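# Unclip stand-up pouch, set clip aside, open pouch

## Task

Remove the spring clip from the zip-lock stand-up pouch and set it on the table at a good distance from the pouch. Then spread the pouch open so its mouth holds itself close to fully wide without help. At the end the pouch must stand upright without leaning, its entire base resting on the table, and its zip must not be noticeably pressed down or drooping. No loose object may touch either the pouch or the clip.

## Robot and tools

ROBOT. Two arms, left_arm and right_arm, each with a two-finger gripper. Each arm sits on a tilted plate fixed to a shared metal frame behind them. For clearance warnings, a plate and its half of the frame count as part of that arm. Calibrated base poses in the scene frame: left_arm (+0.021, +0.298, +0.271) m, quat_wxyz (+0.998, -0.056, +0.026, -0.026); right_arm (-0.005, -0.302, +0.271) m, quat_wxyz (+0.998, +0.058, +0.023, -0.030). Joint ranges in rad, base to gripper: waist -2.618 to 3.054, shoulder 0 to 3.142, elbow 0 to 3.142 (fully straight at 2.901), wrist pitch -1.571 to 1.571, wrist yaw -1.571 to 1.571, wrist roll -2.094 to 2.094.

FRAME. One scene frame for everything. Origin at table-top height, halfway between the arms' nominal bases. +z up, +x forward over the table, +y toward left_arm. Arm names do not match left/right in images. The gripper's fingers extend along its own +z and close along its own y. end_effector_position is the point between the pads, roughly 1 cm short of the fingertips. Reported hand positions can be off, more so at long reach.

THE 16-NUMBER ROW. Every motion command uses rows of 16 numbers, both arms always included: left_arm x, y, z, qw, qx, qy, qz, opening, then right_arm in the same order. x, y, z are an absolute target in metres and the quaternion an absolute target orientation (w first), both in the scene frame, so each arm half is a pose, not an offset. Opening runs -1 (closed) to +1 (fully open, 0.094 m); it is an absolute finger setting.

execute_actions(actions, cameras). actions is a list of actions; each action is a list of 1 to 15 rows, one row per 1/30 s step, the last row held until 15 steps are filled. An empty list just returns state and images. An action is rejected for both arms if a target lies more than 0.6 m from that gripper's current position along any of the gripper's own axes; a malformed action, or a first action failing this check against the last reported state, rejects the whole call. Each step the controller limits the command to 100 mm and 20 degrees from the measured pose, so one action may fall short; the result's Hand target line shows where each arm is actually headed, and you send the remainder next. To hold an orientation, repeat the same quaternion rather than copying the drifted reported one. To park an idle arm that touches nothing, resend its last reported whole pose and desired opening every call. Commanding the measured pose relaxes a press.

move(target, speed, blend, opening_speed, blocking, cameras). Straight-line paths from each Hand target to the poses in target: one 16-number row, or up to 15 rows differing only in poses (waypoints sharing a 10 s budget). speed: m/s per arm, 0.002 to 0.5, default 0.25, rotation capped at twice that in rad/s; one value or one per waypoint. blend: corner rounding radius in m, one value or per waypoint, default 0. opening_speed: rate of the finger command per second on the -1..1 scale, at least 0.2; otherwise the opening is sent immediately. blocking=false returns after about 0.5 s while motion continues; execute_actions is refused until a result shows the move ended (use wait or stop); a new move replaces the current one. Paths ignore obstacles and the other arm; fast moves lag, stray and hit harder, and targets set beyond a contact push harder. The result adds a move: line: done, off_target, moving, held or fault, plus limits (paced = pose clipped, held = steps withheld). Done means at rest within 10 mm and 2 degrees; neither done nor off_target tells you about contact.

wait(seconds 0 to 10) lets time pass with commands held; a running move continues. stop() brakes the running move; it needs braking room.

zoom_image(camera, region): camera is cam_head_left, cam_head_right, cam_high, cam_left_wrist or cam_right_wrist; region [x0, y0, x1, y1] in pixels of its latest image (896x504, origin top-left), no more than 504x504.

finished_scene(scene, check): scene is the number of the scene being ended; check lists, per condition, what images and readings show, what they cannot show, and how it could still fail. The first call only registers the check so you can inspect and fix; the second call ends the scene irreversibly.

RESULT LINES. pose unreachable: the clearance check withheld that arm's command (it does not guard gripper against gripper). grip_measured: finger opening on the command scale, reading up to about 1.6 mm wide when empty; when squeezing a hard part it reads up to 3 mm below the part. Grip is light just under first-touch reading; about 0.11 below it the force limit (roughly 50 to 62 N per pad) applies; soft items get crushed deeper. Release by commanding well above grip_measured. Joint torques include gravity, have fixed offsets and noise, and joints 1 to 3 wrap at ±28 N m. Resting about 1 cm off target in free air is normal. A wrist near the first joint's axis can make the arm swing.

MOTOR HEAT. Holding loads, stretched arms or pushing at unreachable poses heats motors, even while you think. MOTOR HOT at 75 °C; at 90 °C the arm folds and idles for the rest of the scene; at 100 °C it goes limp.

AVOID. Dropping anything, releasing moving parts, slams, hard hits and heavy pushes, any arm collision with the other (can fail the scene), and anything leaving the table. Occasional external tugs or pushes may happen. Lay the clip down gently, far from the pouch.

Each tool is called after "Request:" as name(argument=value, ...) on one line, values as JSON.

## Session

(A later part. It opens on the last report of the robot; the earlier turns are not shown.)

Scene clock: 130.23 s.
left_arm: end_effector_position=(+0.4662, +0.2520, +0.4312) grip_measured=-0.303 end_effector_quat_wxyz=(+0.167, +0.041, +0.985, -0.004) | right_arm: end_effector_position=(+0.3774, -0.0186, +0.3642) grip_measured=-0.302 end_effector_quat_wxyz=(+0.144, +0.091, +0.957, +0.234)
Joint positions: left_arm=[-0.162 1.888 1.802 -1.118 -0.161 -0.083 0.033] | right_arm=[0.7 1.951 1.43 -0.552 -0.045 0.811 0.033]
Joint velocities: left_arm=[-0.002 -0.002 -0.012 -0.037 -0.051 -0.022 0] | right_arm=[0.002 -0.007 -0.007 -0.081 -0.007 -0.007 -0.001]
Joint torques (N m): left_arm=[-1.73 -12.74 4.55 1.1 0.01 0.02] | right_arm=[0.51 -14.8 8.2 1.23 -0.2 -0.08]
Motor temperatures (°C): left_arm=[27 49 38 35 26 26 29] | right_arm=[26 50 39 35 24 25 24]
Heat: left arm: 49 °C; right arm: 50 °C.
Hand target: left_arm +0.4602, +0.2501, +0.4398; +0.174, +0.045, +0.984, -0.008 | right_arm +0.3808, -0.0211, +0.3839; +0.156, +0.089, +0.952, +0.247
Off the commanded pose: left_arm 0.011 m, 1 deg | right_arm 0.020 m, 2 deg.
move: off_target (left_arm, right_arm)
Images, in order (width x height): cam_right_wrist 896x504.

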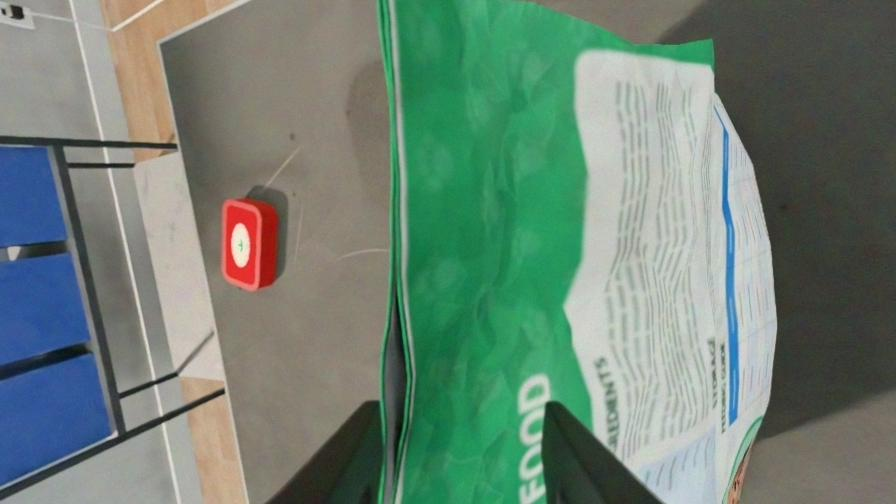

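Request:
move(target=[[0.46,0.25,0.44,0.174,0.0454,0.983,-0.008,-0.3,0.385,-0.023,0.380,0.156,0.089,0.952,0.247,-0.3],[0.46,0.25,0.44,0.174,0.0454,0.983,-0.008,-0.3,0.385,-0.0225,0.372,0.156,0.089,0.952,0.247,-0.3]], speed=0.03, cameras=["cam_right_wrist"])

Request:
zoom_image(camera="cam_right_wrist", region=[260, 250, 520, 504])

Scene clock: 131.53 s.
left_arm: end_effector_position=(+0.4662, +0.2520, +0.4312) grip_measured=-0.303 end_effector_quat_wxyz=(+0.167, +0.041, +0.985, -0.004) | right_arm: end_effector_position=(+0.3844, -0.0218, +0.3657) grip_measured=-0.302 end_effector_quat_wxyz=(+0.151, +0.093, +0.955, +0.239)
Joint positions: left_arm=[-0.162 1.888 1.802 -1.118 -0.161 -0.083 0.033] | right_arm=[0.685 1.951 1.43 -0.535 -0.05 0.801 0.033]
Joint velocities: left_arm=[-0.017 0.007 0.007 0.022 -0.037 0.037 0] | right_arm=[0.022 -0.012 0.007 0.022 0.037 -0.007 0]
Joint torques (N m): left_arm=[-1.77 -12.7 4.55 1.11 0.01 0.03] | right_arm=[0.7 -13.07 6.5 1.48 -0.21 -0.05]
Motor temperatures (°C): left_arm=[27 49 38 35 26 26 29] | right_arm=[26 50 39 35 24 25 24]
Heat: left arm: 49 °C; right arm: 50 °C.
Hand target: left_arm +0.4602, +0.2501, +0.4398; +0.174, +0.045, +0.984, -0.008 | right_arm +0.3851, -0.0224, +0.3720; +0.156, +0.089, +0.952, +0.247
Off the commanded pose: left_arm 0.011 m, 1 deg | right_arm 0.006 m, 1 deg.
move: off_target (left_arm)
Images, in order (width x height): cam_right_wrist 896x504.

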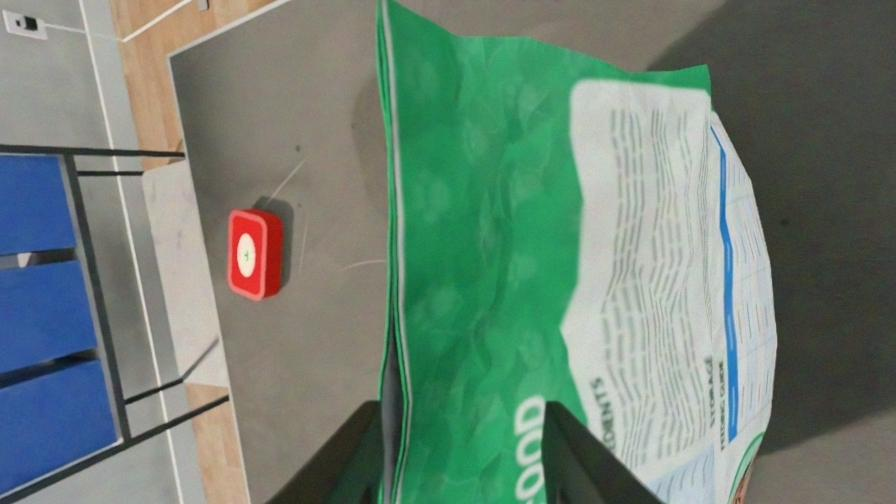

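Scaled by 1.938 from the camera's 896x504 image, which has a finer 1280x720 frame.

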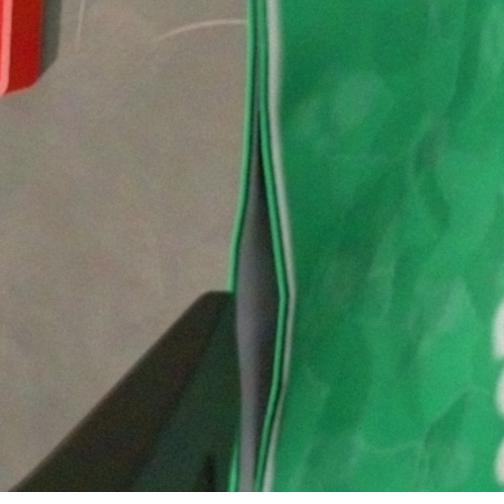

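Request:
move(target=[0.46,0.25,0.44,0.174,0.0454,0.983,-0.008,-0.3,0.385,-0.0215,0.352,0.156,0.089,0.952,0.247,-0.3], speed=0.03, cameras=["cam_right_wrist"])

Request:
zoom_image(camera="cam_right_wrist", region=[260, 250, 520, 504])

Scene clock: 133.13 s.
left_arm: end_effector_position=(+0.4662, +0.2520, +0.4312) grip_measured=-0.303 end_effector_quat_wxyz=(+0.167, +0.041, +0.985, -0.004) | right_arm: end_effector_position=(+0.3862, -0.0209, +0.3570) grip_measured=-0.302 end_effector_quat_wxyz=(+0.160, +0.092, +0.951, +0.246)
Joint positions: left_arm=[-0.162 1.888 1.802 -1.118 -0.161 -0.083 0.033] | right_arm=[0.681 1.951 1.381 -0.462 -0.052 0.797 0.033]
Joint velocities: left_arm=[0.002 -0.017 0.012 -0.051 -0.066 -0.007 0] | right_arm=[-0.012 -0.002 -0.007 -0.007 0.022 0.007 0.001]
Joint torques (N m): left_arm=[-1.8 -12.7 4.57 1.11 0.01 0.03] | right_arm=[0.7 -11.06 6.28 1.56 -0.22 -0.05]
Motor temperatures (°C): left_arm=[27 49 38 35 26 26 29] | right_arm=[26 50 39 35 24 25 24]
Heat: left arm: 49 °C; right arm: 50 °C.
Hand target: left_arm +0.4602, +0.2501, +0.4398; +0.174, +0.045, +0.984, -0.008 | right_arm +0.3851, -0.0214, +0.3521; +0.156, +0.089, +0.952, +0.247
Off the commanded pose: left_arm 0.011 m, 1 deg | right_arm 0.005 m, 1 deg.
move: off_target (left_arm)
Images, in order (width x height): cam_right_wrist 896x504.

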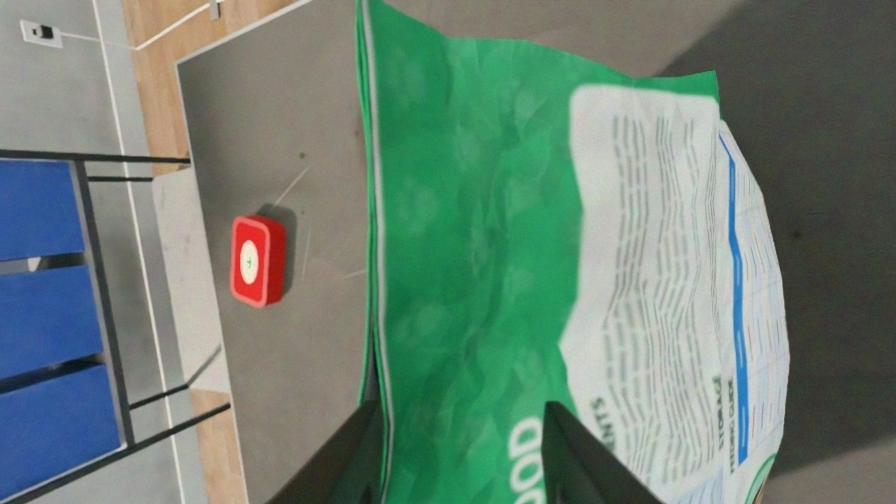

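Scaled by 1.938 from the camera's 896x504 image, which has a finer 1280x720 frame.

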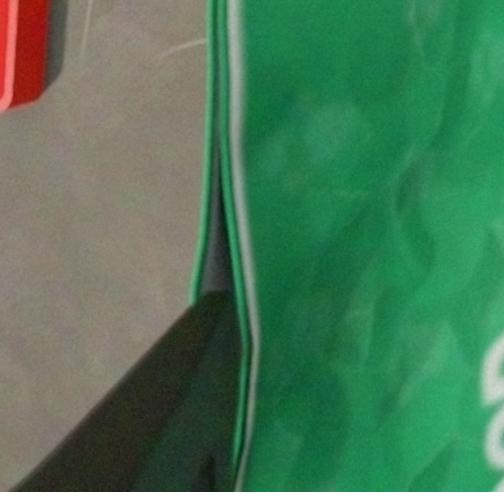

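Request:
move(target=[0.46,0.25,0.44,0.174,0.0454,0.983,-0.008,-0.3,0.383,-0.0205,0.341,0.156,0.089,0.952,0.247,-0.3], speed=0.03, cameras=["cam_right_wrist"])

Request:
zoom_image(camera="cam_right_wrist", region=[260, 250, 520, 504])

Scene clock: 134.27 s.
left_arm: end_effector_position=(+0.4662, +0.2520, +0.4312) grip_measured=-0.303 end_effector_quat_wxyz=(+0.167, +0.041, +0.985, -0.004) | right_arm: end_effector_position=(+0.3855, -0.0202, +0.3508) grip_measured=-0.302 end_effector_quat_wxyz=(+0.164, +0.092, +0.950, +0.250)
Joint positions: left_arm=[-0.162 1.888 1.802 -1.118 -0.161 -0.083 0.033] | right_arm=[0.681 1.951 1.348 -0.417 -0.052 0.797 0.033]
Joint velocities: left_arm=[-0.002 0.007 0.012 0.037 -0.007 0.022 0] | right_arm=[-0.002 -0.002 0.012 0.037 -0.007 0.051 -0.001]
Joint torques (N m): left_arm=[-1.73 -12.74 4.56 1.11 0.01 0.03] | right_arm=[0.79 -10.29 6.16 1.55 -0.17 -0.05]
Motor temperatures (°C): left_arm=[27 49 38 35 26 26 29] | right_arm=[26 50 39 35 24 25 24]
Heat: left arm: 49 °C; right arm: 50 °C.
Hand target: left_arm +0.4602, +0.2501, +0.4398; +0.174, +0.045, +0.984, -0.008 | right_arm +0.3829, -0.0206, +0.3410; +0.156, +0.089, +0.952, +0.247
Off the commanded pose: left_arm 0.011 m, 1 deg | right_arm 0.010 m, 1 deg.
move: off_target (left_arm)
Images, in order (width x height): cam_right_wrist 896x504.

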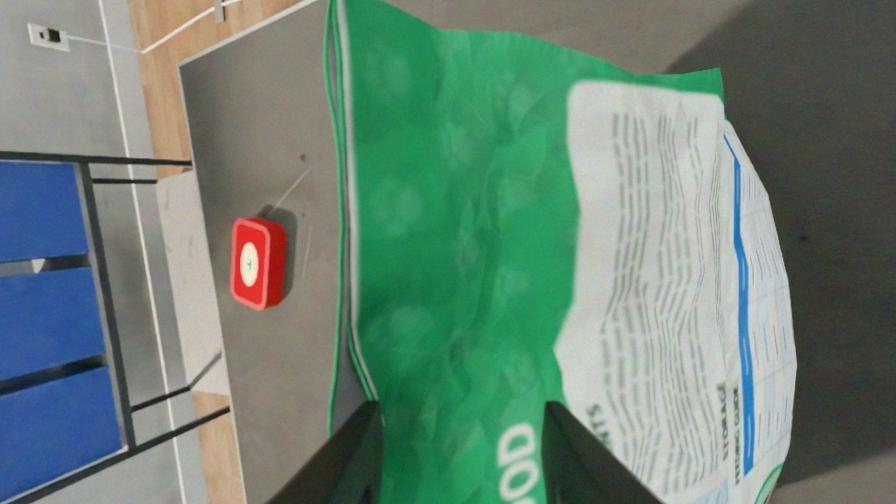

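Scaled by 1.938 from the camera's 896x504 image, which has a finer 1280x720 frame.

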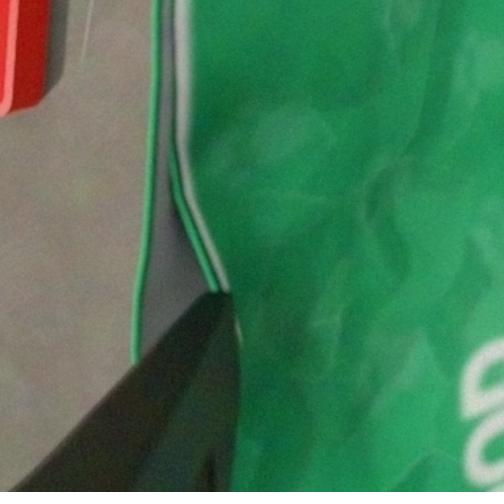

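Request:
move(target=[0.46,0.25,0.44,0.174,0.0454,0.983,-0.008,-0.3,0.382,-0.0135,0.329,0.156,0.089,0.952,0.247,-0.3], speed=0.03, cameras=["cam_right_wrist"])

Request:
zoom_image(camera="cam_right_wrist", region=[260, 250, 520, 504])

Scene clock: 135.37 s.
left_arm: end_effector_position=(+0.4662, +0.2520, +0.4312) grip_measured=-0.303 end_effector_quat_wxyz=(+0.167, +0.041, +0.985, -0.004) | right_arm: end_effector_position=(+0.3877, -0.0171, +0.3411) grip_measured=-0.302 end_effector_quat_wxyz=(+0.167, +0.093, +0.949, +0.252)
Joint positions: left_arm=[-0.162 1.888 1.802 -1.118 -0.161 -0.083 0.033] | right_arm=[0.681 1.972 1.334 -0.375 -0.053 0.798 0.033]
Joint velocities: left_arm=[0.012 -0.007 0.002 -0.007 0.007 -0.022 -0.001] | right_arm=[-0.007 -0.007 -0.022 0.037 -0.051 0.037 0]
Joint torques (N m): left_arm=[-1.77 -12.68 4.56 1.12 0.02 0.04] | right_arm=[1.68 -9.88 6.12 1.58 -0.13 0.05]
Motor temperatures (°C): left_arm=[27 49 38 35 26 26 29] | right_arm=[26 50 39 35 24 25 24]
Heat: left arm: 49 °C; right arm: 50 °C.
Hand target: left_arm +0.4602, +0.2501, +0.4398; +0.174, +0.045, +0.984, -0.008 | right_arm +0.3817, -0.0138, +0.3290; +0.156, +0.089, +0.952, +0.247
Off the commanded pose: left_arm 0.011 m, 1 deg | right_arm 0.014 m, 1 deg.
move: off_target (left_arm, right_arm)
Images, in order (width x height): cam_right_wrist 896x504.

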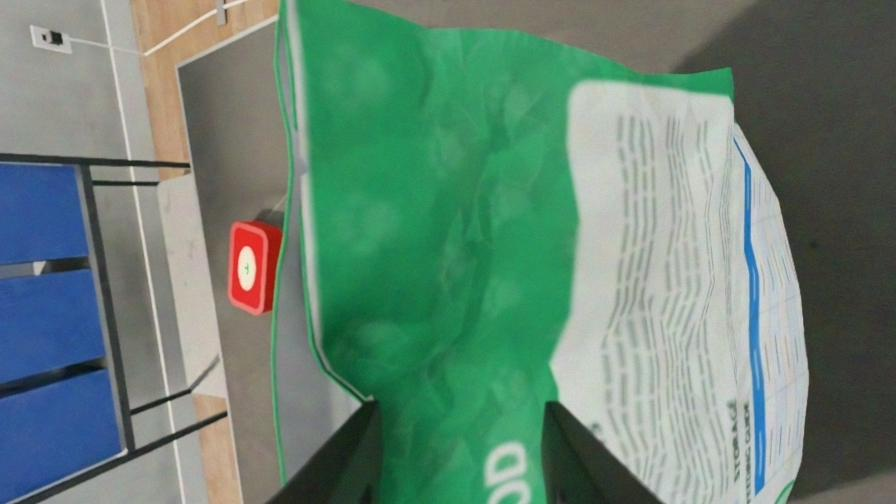

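Scaled by 1.938 from the camera's 896x504 image, which has a finer 1280x720 frame.

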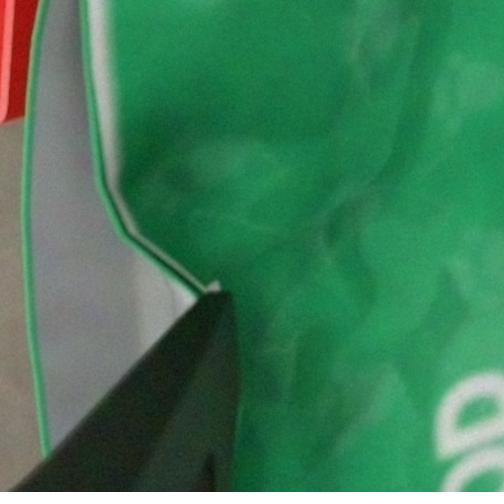

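Request:
move(target=[[0.46,0.25,0.44,0.174,0.0454,0.983,-0.008,-0.3,0.382,-0.0105,0.345,0.156,0.089,0.952,0.247,-0.3],[0.46,0.25,0.44,0.174,0.0454,0.983,-0.008,-0.3,0.37,-0.01,0.44,0.156,0.089,0.952,0.247,-0.3],[0.46,0.25,0.44,0.174,0.0454,0.983,-0.008,-0.3,0.33,0.0,0.46,0.174,0.0454,0.983,-0.008,-0.3]], speed=0.06, cameras=["cam_right_wrist","cam_high"])

Request:
zoom_image(camera="cam_right_wrist", region=[320, 0, 640, 300])

Scene clock: 142.73 s.
left_arm: end_effector_position=(+0.4662, +0.2520, +0.4312) grip_measured=-0.303 end_effector_quat_wxyz=(+0.167, +0.041, +0.985, -0.004) | right_arm: end_effector_position=(+0.3274, -0.0041, +0.4626) grip_measured=-0.302 end_effector_quat_wxyz=(+0.170, +0.046, +0.984, +0.003)
Joint positions: left_arm=[-0.162 1.888 1.802 -1.118 -0.161 -0.083 0.033] | right_arm=[0.98 2.195 2.236 -1.468 0.379 0.967 0.033]
Joint velocities: left_arm=[-0.002 0.002 -0.002 0.022 -0.007 0.022 0] | right_arm=[-0.002 -0.012 -0.012 -0.051 -0.095 0.007 -0.001]
Joint torques (N m): left_arm=[-1.78 -12.74 4.56 1.11 0.02 0.04] | right_arm=[1.7 -10.89 8.51 0.54 0.33 0.09]
Motor temperatures (°C): left_arm=[27 49 38 34 26 26 29] | right_arm=[26 49 39 34 24 25 24]
Heat: left arm: 49 °C; right arm: 49 °C.
Hand target: left_arm +0.4602, +0.2501, +0.4398; +0.174, +0.045, +0.984, -0.008 | right_arm +0.3284, -0.0019, +0.4602; +0.175, +0.045, +0.983, -0.007
Off the commanded pose: left_arm 0.011 m, 1 deg | right_arm 0.005 m, 1 deg.
move: off_target (left_arm)
Images, in order (width x height): cam_high 896x504, cam_right_wrist 896x504.

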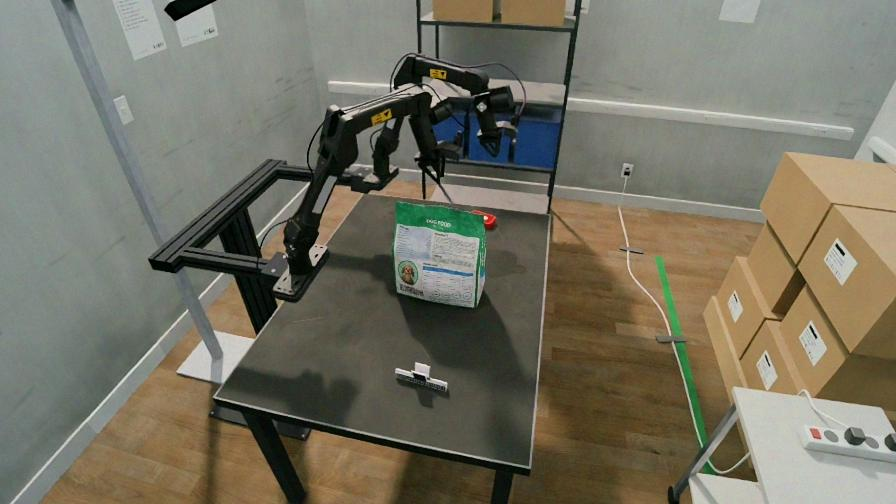

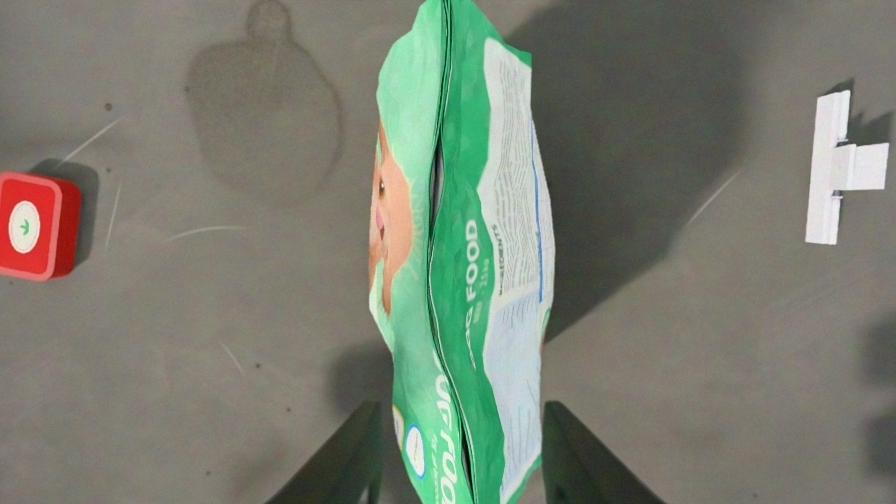

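Scaled by 1.575 from the camera's 896x504 image, which has a finer 1280x720 frame.

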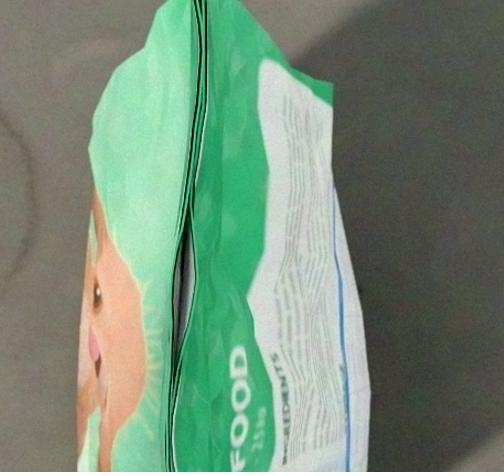

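Request:
move(target=[[0.46,0.25,0.44,0.174,0.0454,0.983,-0.008,-0.3,0.38,-0.02,0.43,0.156,0.089,0.952,0.247,-0.3],[0.46,0.25,0.44,0.174,0.0454,0.983,-0.008,-0.3,0.385,-0.0225,0.377,0.156,0.089,0.952,0.247,-0.3]], speed=0.08, cameras=["cam_right_wrist"])

Request:
zoom_image(camera="cam_right_wrist", region=[260, 250, 520, 504])

Scene clock: 147.77 s.
left_arm: end_effector_position=(+0.4662, +0.2520, +0.4312) grip_measured=-0.303 end_effector_quat_wxyz=(+0.167, +0.041, +0.985, -0.004) | right_arm: end_effector_position=(+0.3868, -0.0206, +0.3782) grip_measured=-0.302 end_effector_quat_wxyz=(+0.157, +0.093, +0.953, +0.244)
Joint positions: left_arm=[-0.162 1.888 1.802 -1.118 -0.161 -0.083 0.033] | right_arm=[0.688 1.939 1.456 -0.557 -0.048 0.805 0.033]
Joint velocities: left_arm=[-0.012 0.007 -0.002 0.037 -0.007 -0.007 -0.001] | right_arm=[-0.002 -0.007 0.007 -0.037 -0.051 -0.007 0]
Joint torques (N m): left_arm=[-1.78 -12.7 4.57 1.11 0.02 0.04] | right_arm=[0.72 -11.7 6.42 1.54 -0.19 -0.07]
Motor temperatures (°C): left_arm=[27 49 38 34 26 26 29] | right_arm=[26 50 39 34 24 25 24]
Heat: left arm: 49 °C; right arm: 50 °C.
Hand target: left_arm +0.4602, +0.2501, +0.4398; +0.174, +0.045, +0.984, -0.008 | right_arm +0.3863, -0.0208, +0.3770; +0.155, +0.090, +0.952, +0.247
Off the commanded pose: left_arm 0.011 m, 1 deg | right_arm 0.003 m, 1 deg.
move: off_target (left_arm)
Images, in order (width x height): cam_right_wrist 896x504.

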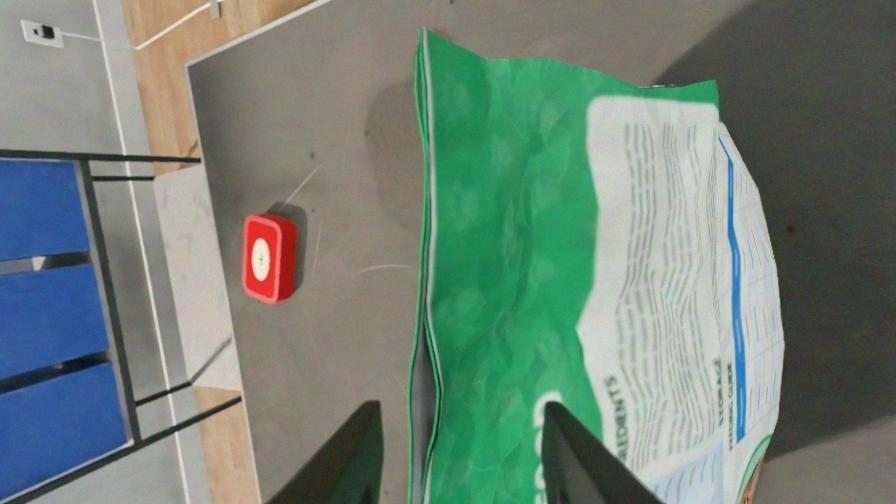

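Scaled by 1.938 from the camera's 896x504 image, which has a finer 1280x720 frame.

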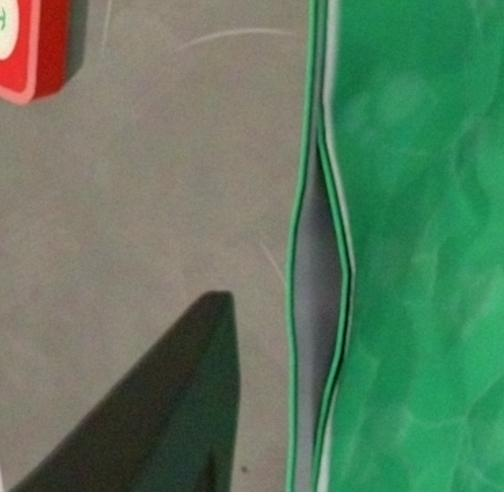

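Request:
move(target=[[0.46,0.25,0.44,0.174,0.0454,0.983,-0.008,-0.3,0.384,-0.019,0.370,0.156,0.089,0.952,0.247,-0.3],[0.46,0.25,0.44,0.174,0.0454,0.983,-0.008,-0.3,0.384,-0.019,0.352,0.156,0.089,0.952,0.247,-0.3]], speed=0.03, cameras=["cam_right_wrist"])

Request:
zoom_image(camera="cam_right_wrist", region=[260, 250, 520, 504])

Scene clock: 149.50 s.
left_arm: end_effector_position=(+0.4662, +0.2520, +0.4312) grip_measured=-0.303 end_effector_quat_wxyz=(+0.167, +0.041, +0.985, -0.004) | right_arm: end_effector_position=(+0.3858, -0.0190, +0.3633) grip_measured=-0.302 end_effector_quat_wxyz=(+0.165, +0.093, +0.949, +0.250)
Joint positions: left_arm=[-0.162 1.888 1.802 -1.118 -0.161 -0.083 0.033] | right_arm=[0.688 1.939 1.382 -0.461 -0.049 0.803 0.033]
Joint velocities: left_arm=[-0.002 -0.007 0.002 -0.051 0.066 -0.037 0] | right_arm=[-0.002 0.002 -0.027 0.051 -0.037 0.007 0]
Joint torques (N m): left_arm=[-1.77 -12.72 4.57 1.11 0.01 0.03] | right_arm=[0.69 -9.89 6.28 1.58 -0.21 -0.05]
Motor temperatures (°C): left_arm=[27 49 38 34 25 26 29] | right_arm=[26 49 39 34 24 25 24]
Heat: left arm: 49 °C; right arm: 49 °C.
Hand target: left_arm +0.4602, +0.2501, +0.4398; +0.174, +0.045, +0.984, -0.008 | right_arm +0.3840, -0.0191, +0.3520; +0.156, +0.089, +0.952, +0.247
Off the commanded pose: left_arm 0.011 m, 1 deg | right_arm 0.011 m, 1 deg.
move: off_target (left_arm, right_arm)
Images, in order (width x height): cam_right_wrist 896x504.

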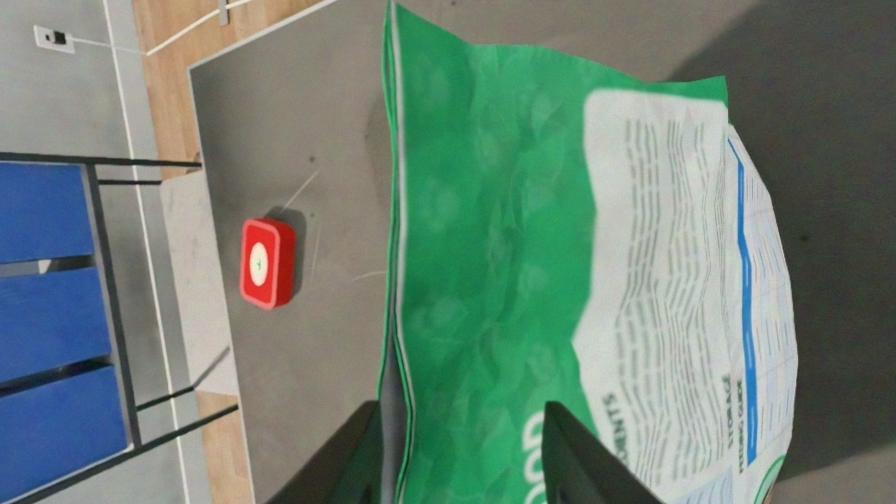

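Scaled by 1.938 from the camera's 896x504 image, which has a finer 1280x720 frame.

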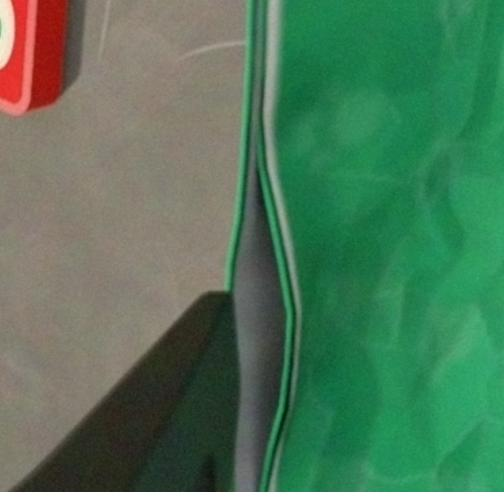

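Request:
move(target=[[0.46,0.25,0.44,0.174,0.0454,0.983,-0.008,-0.3,0.383,-0.0195,0.339,0.156,0.089,0.952,0.247,-0.3]], speed=0.03, cameras=["cam_right_wrist"])

Request:
zoom_image(camera="cam_right_wrist", region=[260, 250, 520, 504])

Scene clock: 150.77 s.
left_arm: end_effector_position=(+0.4662, +0.2520, +0.4312) grip_measured=-0.303 end_effector_quat_wxyz=(+0.167, +0.041, +0.985, -0.004) | right_arm: end_effector_position=(+0.3848, -0.0194, +0.3494) grip_measured=-0.302 end_effector_quat_wxyz=(+0.165, +0.093, +0.950, +0.250)
Joint positions: left_arm=[-0.162 1.888 1.802 -1.118 -0.161 -0.083 0.033] | right_arm=[0.684 1.952 1.344 -0.412 -0.05 0.8 0.033]
Joint velocities: left_arm=[0.012 -0.002 0.002 -0.066 -0.066 0.007 -0.001] | right_arm=[-0.017 0.002 -0.002 -0.007 -0.066 -0.037 0.001]
Joint torques (N m): left_arm=[-1.77 -12.72 4.57 1.12 0.01 0.02] | right_arm=[0.65 -10.02 6.28 1.58 -0.21 -0.06]
Motor temperatures (°C): left_arm=[27 49 38 34 25 26 29] | right_arm=[26 49 38 34 24 25 24]
Heat: left arm: 49 °C; right arm: 49 °C.
Hand target: left_arm +0.4602, +0.2501, +0.4398; +0.174, +0.045, +0.984, -0.008 | right_arm +0.3830, -0.0196, +0.3391; +0.156, +0.089, +0.952, +0.247
Off the commanded pose: left_arm 0.011 m, 1 deg | right_arm 0.011 m, 1 deg.
move: off_target (left_arm, right_arm)
Images, in order (width x height): cam_right_wrist 896x504.

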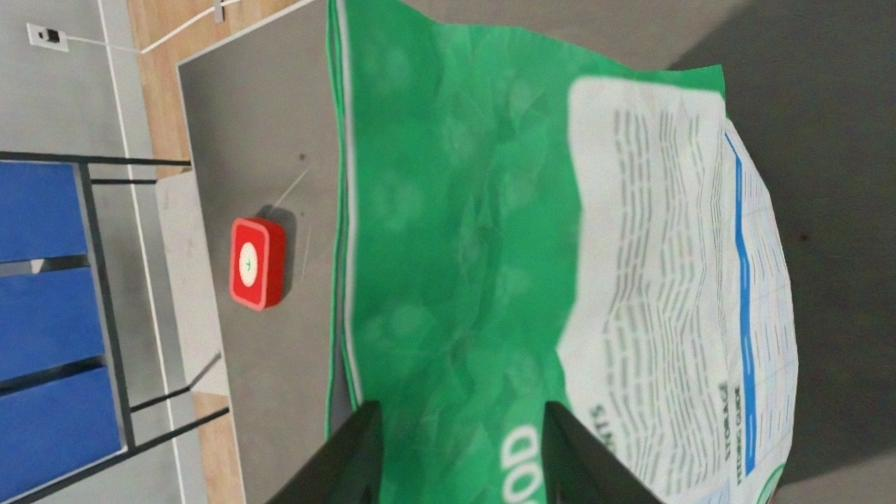

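Scaled by 1.938 from the camera's 896x504 image, which has a finer 1280x720 frame.

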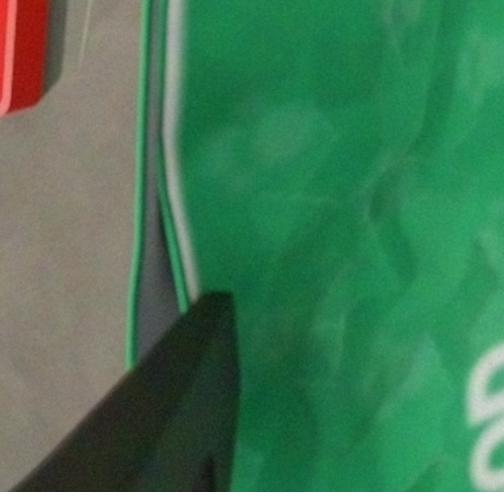

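Request:
move(target=[[0.46,0.25,0.44,0.174,0.0454,0.983,-0.008,-0.3,0.385,-0.019,0.379,0.156,0.089,0.952,0.247,-0.3],[0.46,0.25,0.44,0.174,0.0454,0.983,-0.008,-0.3,0.385,-0.013,0.379,0.156,0.089,0.952,0.247,-0.3],[0.46,0.25,0.44,0.174,0.0454,0.983,-0.008,-0.3,0.386,-0.0155,0.366,0.156,0.089,0.952,0.247,-0.3]], speed=0.04, cameras=["cam_right_wrist"])

Request:
zoom_image(camera="cam_right_wrist", region=[260, 250, 520, 504])

Scene clock: 153.07 s.
left_arm: end_effector_position=(+0.4662, +0.2520, +0.4312) grip_measured=-0.303 end_effector_quat_wxyz=(+0.167, +0.041, +0.985, -0.004) | right_arm: end_effector_position=(+0.3876, -0.0165, +0.3704) grip_measured=-0.302 end_effector_quat_wxyz=(+0.159, +0.092, +0.951, +0.247)
Joint positions: left_arm=[-0.162 1.888 1.802 -1.118 -0.161 -0.083 0.033] | right_arm=[0.691 1.952 1.437 -0.517 -0.05 0.805 0.033]
Joint velocities: left_arm=[0.002 0.007 -0.012 0.007 0.007 -0.022 -0.001] | right_arm=[0.002 -0.012 0.002 -0.037 0.022 0.007 0]
Joint torques (N m): left_arm=[-1.77 -12.71 4.52 1.11 0.01 0.03] | right_arm=[1.06 -11.29 6.3 1.57 -0.15 -0.01]
Motor temperatures (°C): left_arm=[27 49 38 34 25 26 29] | right_arm=[26 50 39 34 24 25 24]
Heat: left arm: 49 °C; right arm: 50 °C.
Hand target: left_arm +0.4602, +0.2501, +0.4398; +0.174, +0.045, +0.984, -0.008 | right_arm +0.3858, -0.0157, +0.3660; +0.156, +0.089, +0.952, +0.247
Off the commanded pose: left_arm 0.011 m, 1 deg | right_arm 0.005 m, 0 deg.
move: off_target (left_arm)
Images, in order (width x height): cam_right_wrist 896x504.

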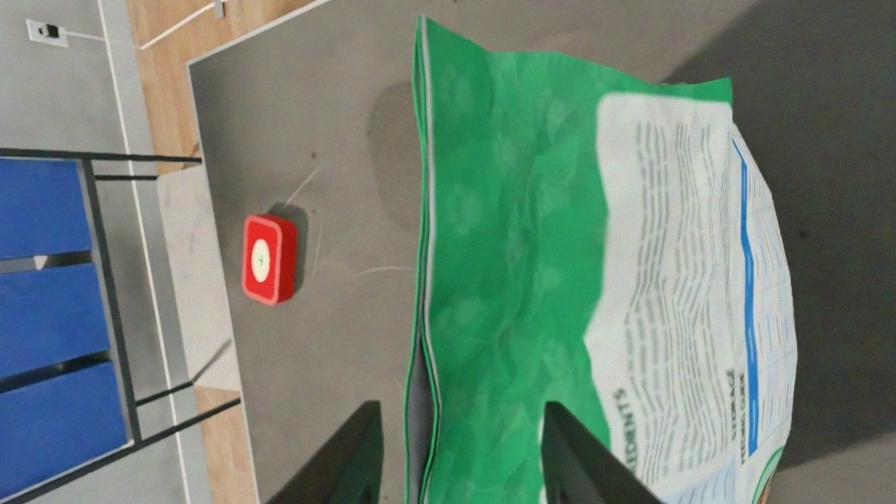

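Scaled by 1.938 from the camera's 896x504 image, which has a finer 1280x720 frame.

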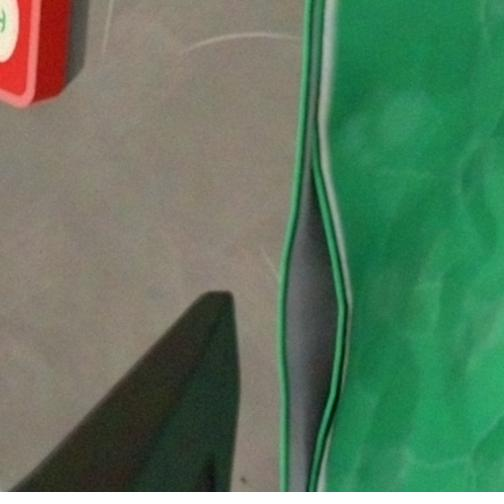

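Request:
move(target=[0.46,0.25,0.44,0.174,0.0454,0.983,-0.008,-0.3,0.383,-0.017,0.345,0.156,0.089,0.952,0.247,-0.3], speed=0.03, cameras=["cam_right_wrist"])

Request:
zoom_image(camera="cam_right_wrist", region=[260, 250, 520, 504])

Scene clock: 154.53 s.
left_arm: end_effector_position=(+0.4662, +0.2520, +0.4312) grip_measured=-0.303 end_effector_quat_wxyz=(+0.167, +0.041, +0.985, -0.004) | right_arm: end_effector_position=(+0.3846, -0.0165, +0.3549) grip_measured=-0.302 end_effector_quat_wxyz=(+0.163, +0.092, +0.950, +0.251)
Joint positions: left_arm=[-0.162 1.888 1.802 -1.118 -0.161 -0.083 0.033] | right_arm=[0.691 1.952 1.366 -0.435 -0.05 0.805 0.033]
Joint velocities: left_arm=[0.002 0.002 -0.012 0.051 0.007 -0.022 0.001] | right_arm=[0.002 -0.002 -0.007 -0.051 -0.022 0.022 -0.001]
Joint torques (N m): left_arm=[-1.76 -12.72 4.53 1.11 0.01 0.04] | right_arm=[0.72 -10.19 6.28 1.56 -0.18 -0.05]
Motor temperatures (°C): left_arm=[27 49 38 34 25 26 29] | right_arm=[26 50 38 34 24 25 24]
Heat: left arm: 49 °C; right arm: 50 °C.
Hand target: left_arm +0.4602, +0.2501, +0.4398; +0.174, +0.045, +0.984, -0.008 | right_arm +0.3831, -0.0171, +0.3451; +0.156, +0.089, +0.952, +0.247
Off the commanded pose: left_arm 0.011 m, 1 deg | right_arm 0.010 m, 1 deg.
move: off_target (left_arm)
Images, in order (width x height): cam_right_wrist 896x504.

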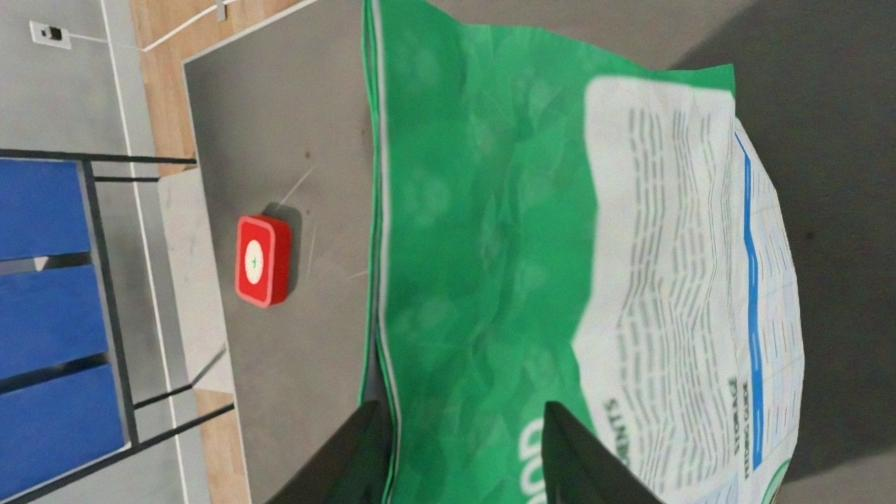

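Scaled by 1.938 from the camera's 896x504 image, which has a finer 1280x720 frame.

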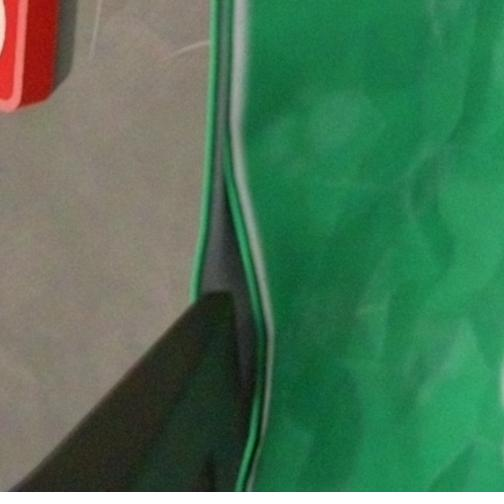

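Request:
move(target=[0.46,0.25,0.44,0.174,0.0454,0.983,-0.008,-0.3,0.382,-0.012,0.334,0.156,0.089,0.952,0.247,-0.3], speed=0.03, cameras=["cam_right_wrist"])

Request:
zoom_image(camera="cam_right_wrist", region=[260, 250, 520, 504])

Scene clock: 155.70 s.
left_arm: end_effector_position=(+0.4662, +0.2520, +0.4312) grip_measured=-0.303 end_effector_quat_wxyz=(+0.167, +0.041, +0.985, -0.004) | right_arm: end_effector_position=(+0.3856, -0.0141, +0.3444) grip_measured=-0.302 end_effector_quat_wxyz=(+0.164, +0.092, +0.950, +0.251)
Joint positions: left_arm=[-0.162 1.888 1.802 -1.118 -0.161 -0.083 0.033] | right_arm=[0.691 1.972 1.348 -0.395 -0.05 0.805 0.033]
Joint velocities: left_arm=[0.007 0.017 -0.007 0.051 0.022 0.081 0.001] | right_arm=[-0.002 -0.002 0.007 -0.066 0.007 -0.022 0]
Joint torques (N m): left_arm=[-1.77 -12.72 4.57 1.11 0.01 0.03] | right_arm=[1.33 -10.1 6.27 1.57 -0.12 0.02]
Motor temperatures (°C): left_arm=[27 49 38 34 25 26 29] | right_arm=[26 49 38 34 24 25 24]
Heat: left arm: 49 °C; right arm: 49 °C.
Hand target: left_arm +0.4602, +0.2501, +0.4398; +0.174, +0.045, +0.984, -0.008 | right_arm +0.3818, -0.0122, +0.3338; +0.156, +0.089, +0.952, +0.247
Off the commanded pose: left_arm 0.011 m, 1 deg | right_arm 0.011 m, 1 deg.
move: off_target (left_arm, right_arm)
Images, in order (width x height): cam_right_wrist 896x504.

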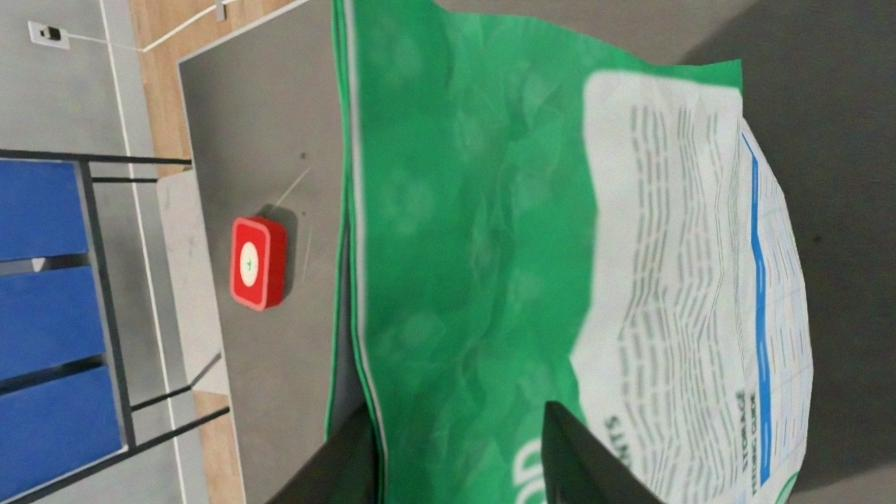

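Scaled by 1.938 from the camera's 896x504 image, which has a finer 1280x720 frame.

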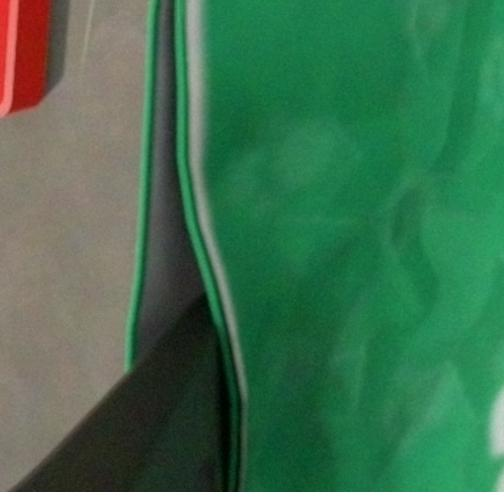

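Request:
move(target=[0.46,0.25,0.44,0.174,0.0454,0.983,-0.008,-0.3,0.382,-0.007,0.323,0.156,0.089,0.952,0.247,-0.3], speed=0.03, cameras=["cam_right_wrist"])

Request:
zoom_image(camera="cam_right_wrist", region=[260, 250, 520, 504])

Scene clock: 156.77 s.
left_arm: end_effector_position=(+0.4662, +0.2520, +0.4312) grip_measured=-0.303 end_effector_quat_wxyz=(+0.167, +0.041, +0.985, -0.004) | right_arm: end_effector_position=(+0.3873, -0.0113, +0.3339) grip_measured=-0.302 end_effector_quat_wxyz=(+0.164, +0.093, +0.949, +0.252)
Joint positions: left_arm=[-0.162 1.888 1.802 -1.118 -0.161 -0.083 0.033] | right_arm=[0.691 1.997 1.338 -0.359 -0.05 0.807 0.033]
Joint velocities: left_arm=[0.012 -0.007 -0.017 -0.051 0.007 0.007 -0.001] | right_arm=[-0.007 0.012 0.007 0.037 0.022 0.081 -0.001]
Joint torques (N m): left_arm=[-1.76 -12.71 4.55 1.11 0.02 0.02] | right_arm=[1.89 -10.18 6.16 1.61 -0.09 0.05]
Motor temperatures (°C): left_arm=[27 49 38 34 25 26 29] | right_arm=[26 49 38 34 24 25 24]
Heat: left arm: 49 °C; right arm: 49 °C.
Hand target: left_arm +0.4602, +0.2501, +0.4398; +0.174, +0.045, +0.984, -0.008 | right_arm +0.3818, -0.0072, +0.3232; +0.156, +0.089, +0.952, +0.247
Off the commanded pose: left_arm 0.011 m, 1 deg | right_arm 0.013 m, 1 deg.
move: off_target (left_arm, right_arm)
Images, in order (width x height): cam_right_wrist 896x504.

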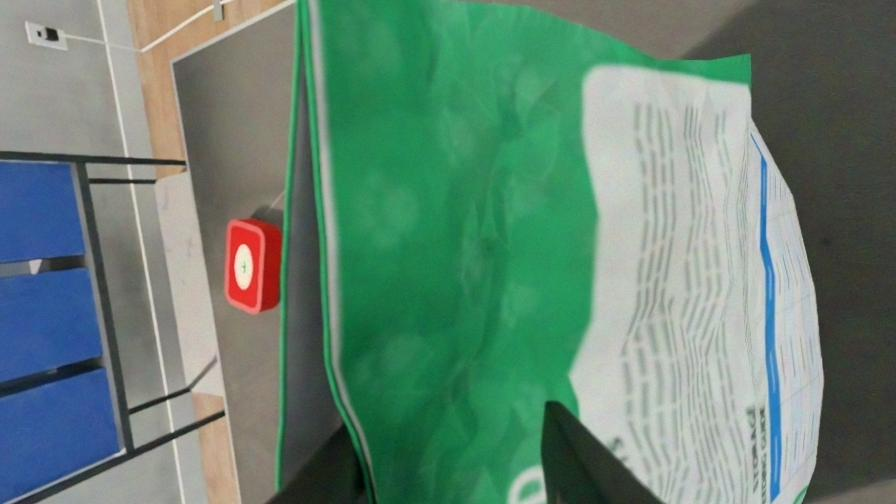

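Scaled by 1.938 from the camera's 896x504 image, which has a finer 1280x720 frame.

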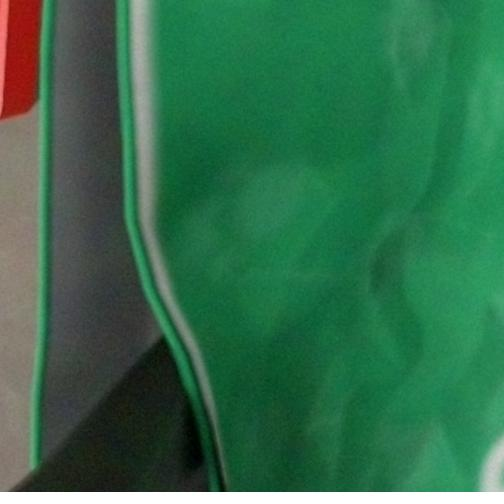

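Request:
move(target=[0.46,0.25,0.44,0.174,0.0454,0.983,-0.008,-0.3,0.382,-0.010,0.322,0.156,0.089,0.952,0.247,-1], speed=0.03, opening_speed=0.5, cameras=["cam_right_wrist","cam_high"])

Request:
zoom_image(camera="cam_right_wrist", region=[260, 200, 560, 504])

Scene clock: 158.73 s.
left_arm: end_effector_position=(+0.4662, +0.2520, +0.4312) grip_measured=-0.303 end_effector_quat_wxyz=(+0.167, +0.041, +0.985, -0.004) | right_arm: end_effector_position=(+0.3874, -0.0110, +0.3325) grip_measured=-0.991 end_effector_quat_wxyz=(+0.166, +0.093, +0.949, +0.253)
Joint positions: left_arm=[-0.162 1.888 1.802 -1.118 -0.161 -0.083 0.033] | right_arm=[0.691 1.997 1.329 -0.345 -0.05 0.807 0]
Joint velocities: left_arm=[-0.017 -0.007 -0.012 -0.037 -0.007 -0.022 -0.002] | right_arm=[0.002 -0.007 0.012 -0.007 0.007 0.022 0]
Joint torques (N m): left_arm=[-1.77 -12.75 4.57 1.11 0.01 0.04] | right_arm=[1.36 -10.52 6.11 1.5 -0.14 -0.01]
Motor temperatures (°C): left_arm=[27 49 38 34 25 26 29] | right_arm=[26 49 38 34 24 25 24]
Heat: left arm: 49 °C; right arm: 49 °C.
Hand target: left_arm +0.4602, +0.2501, +0.4398; +0.174, +0.045, +0.984, -0.008 | right_arm +0.3819, -0.0102, +0.3221; +0.156, +0.089, +0.952, +0.247
Off the commanded pose: left_arm 0.011 m, 1 deg | right_arm 0.012 m, 1 deg.
move: off_target (left_arm, right_arm)
Images, in order (width x height): cam_high 896x504, cam_right_wrist 896x504.

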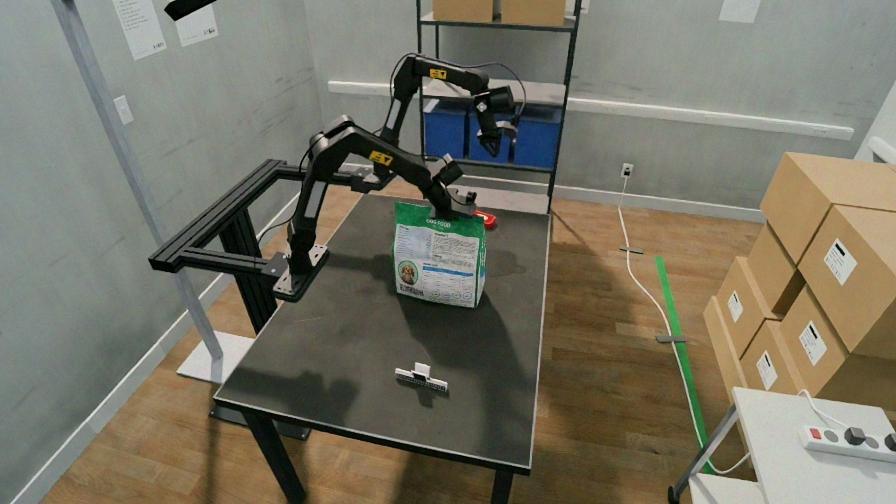

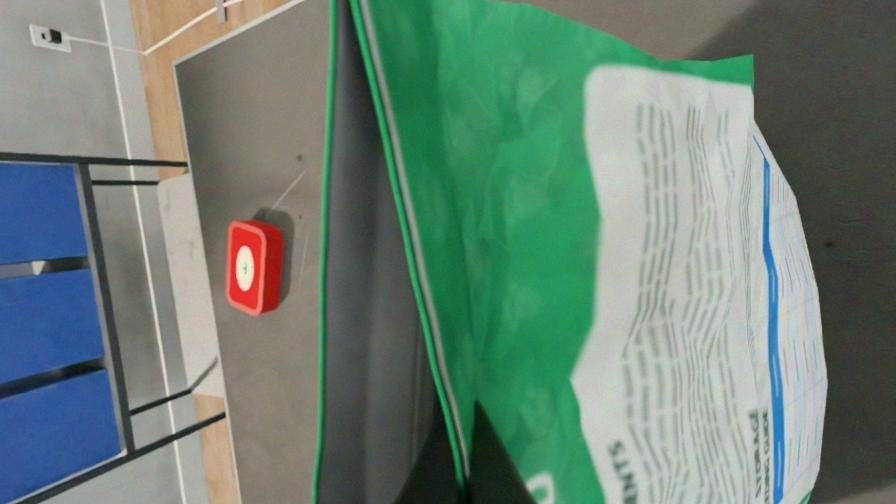

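Scaled by 1.658 from the camera's 896x504 image, which has a finer 1280x720 frame.

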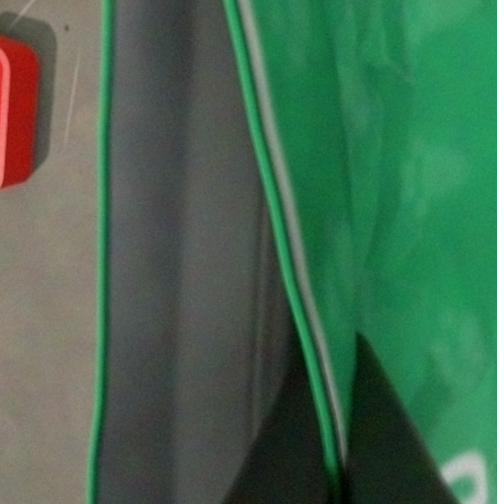

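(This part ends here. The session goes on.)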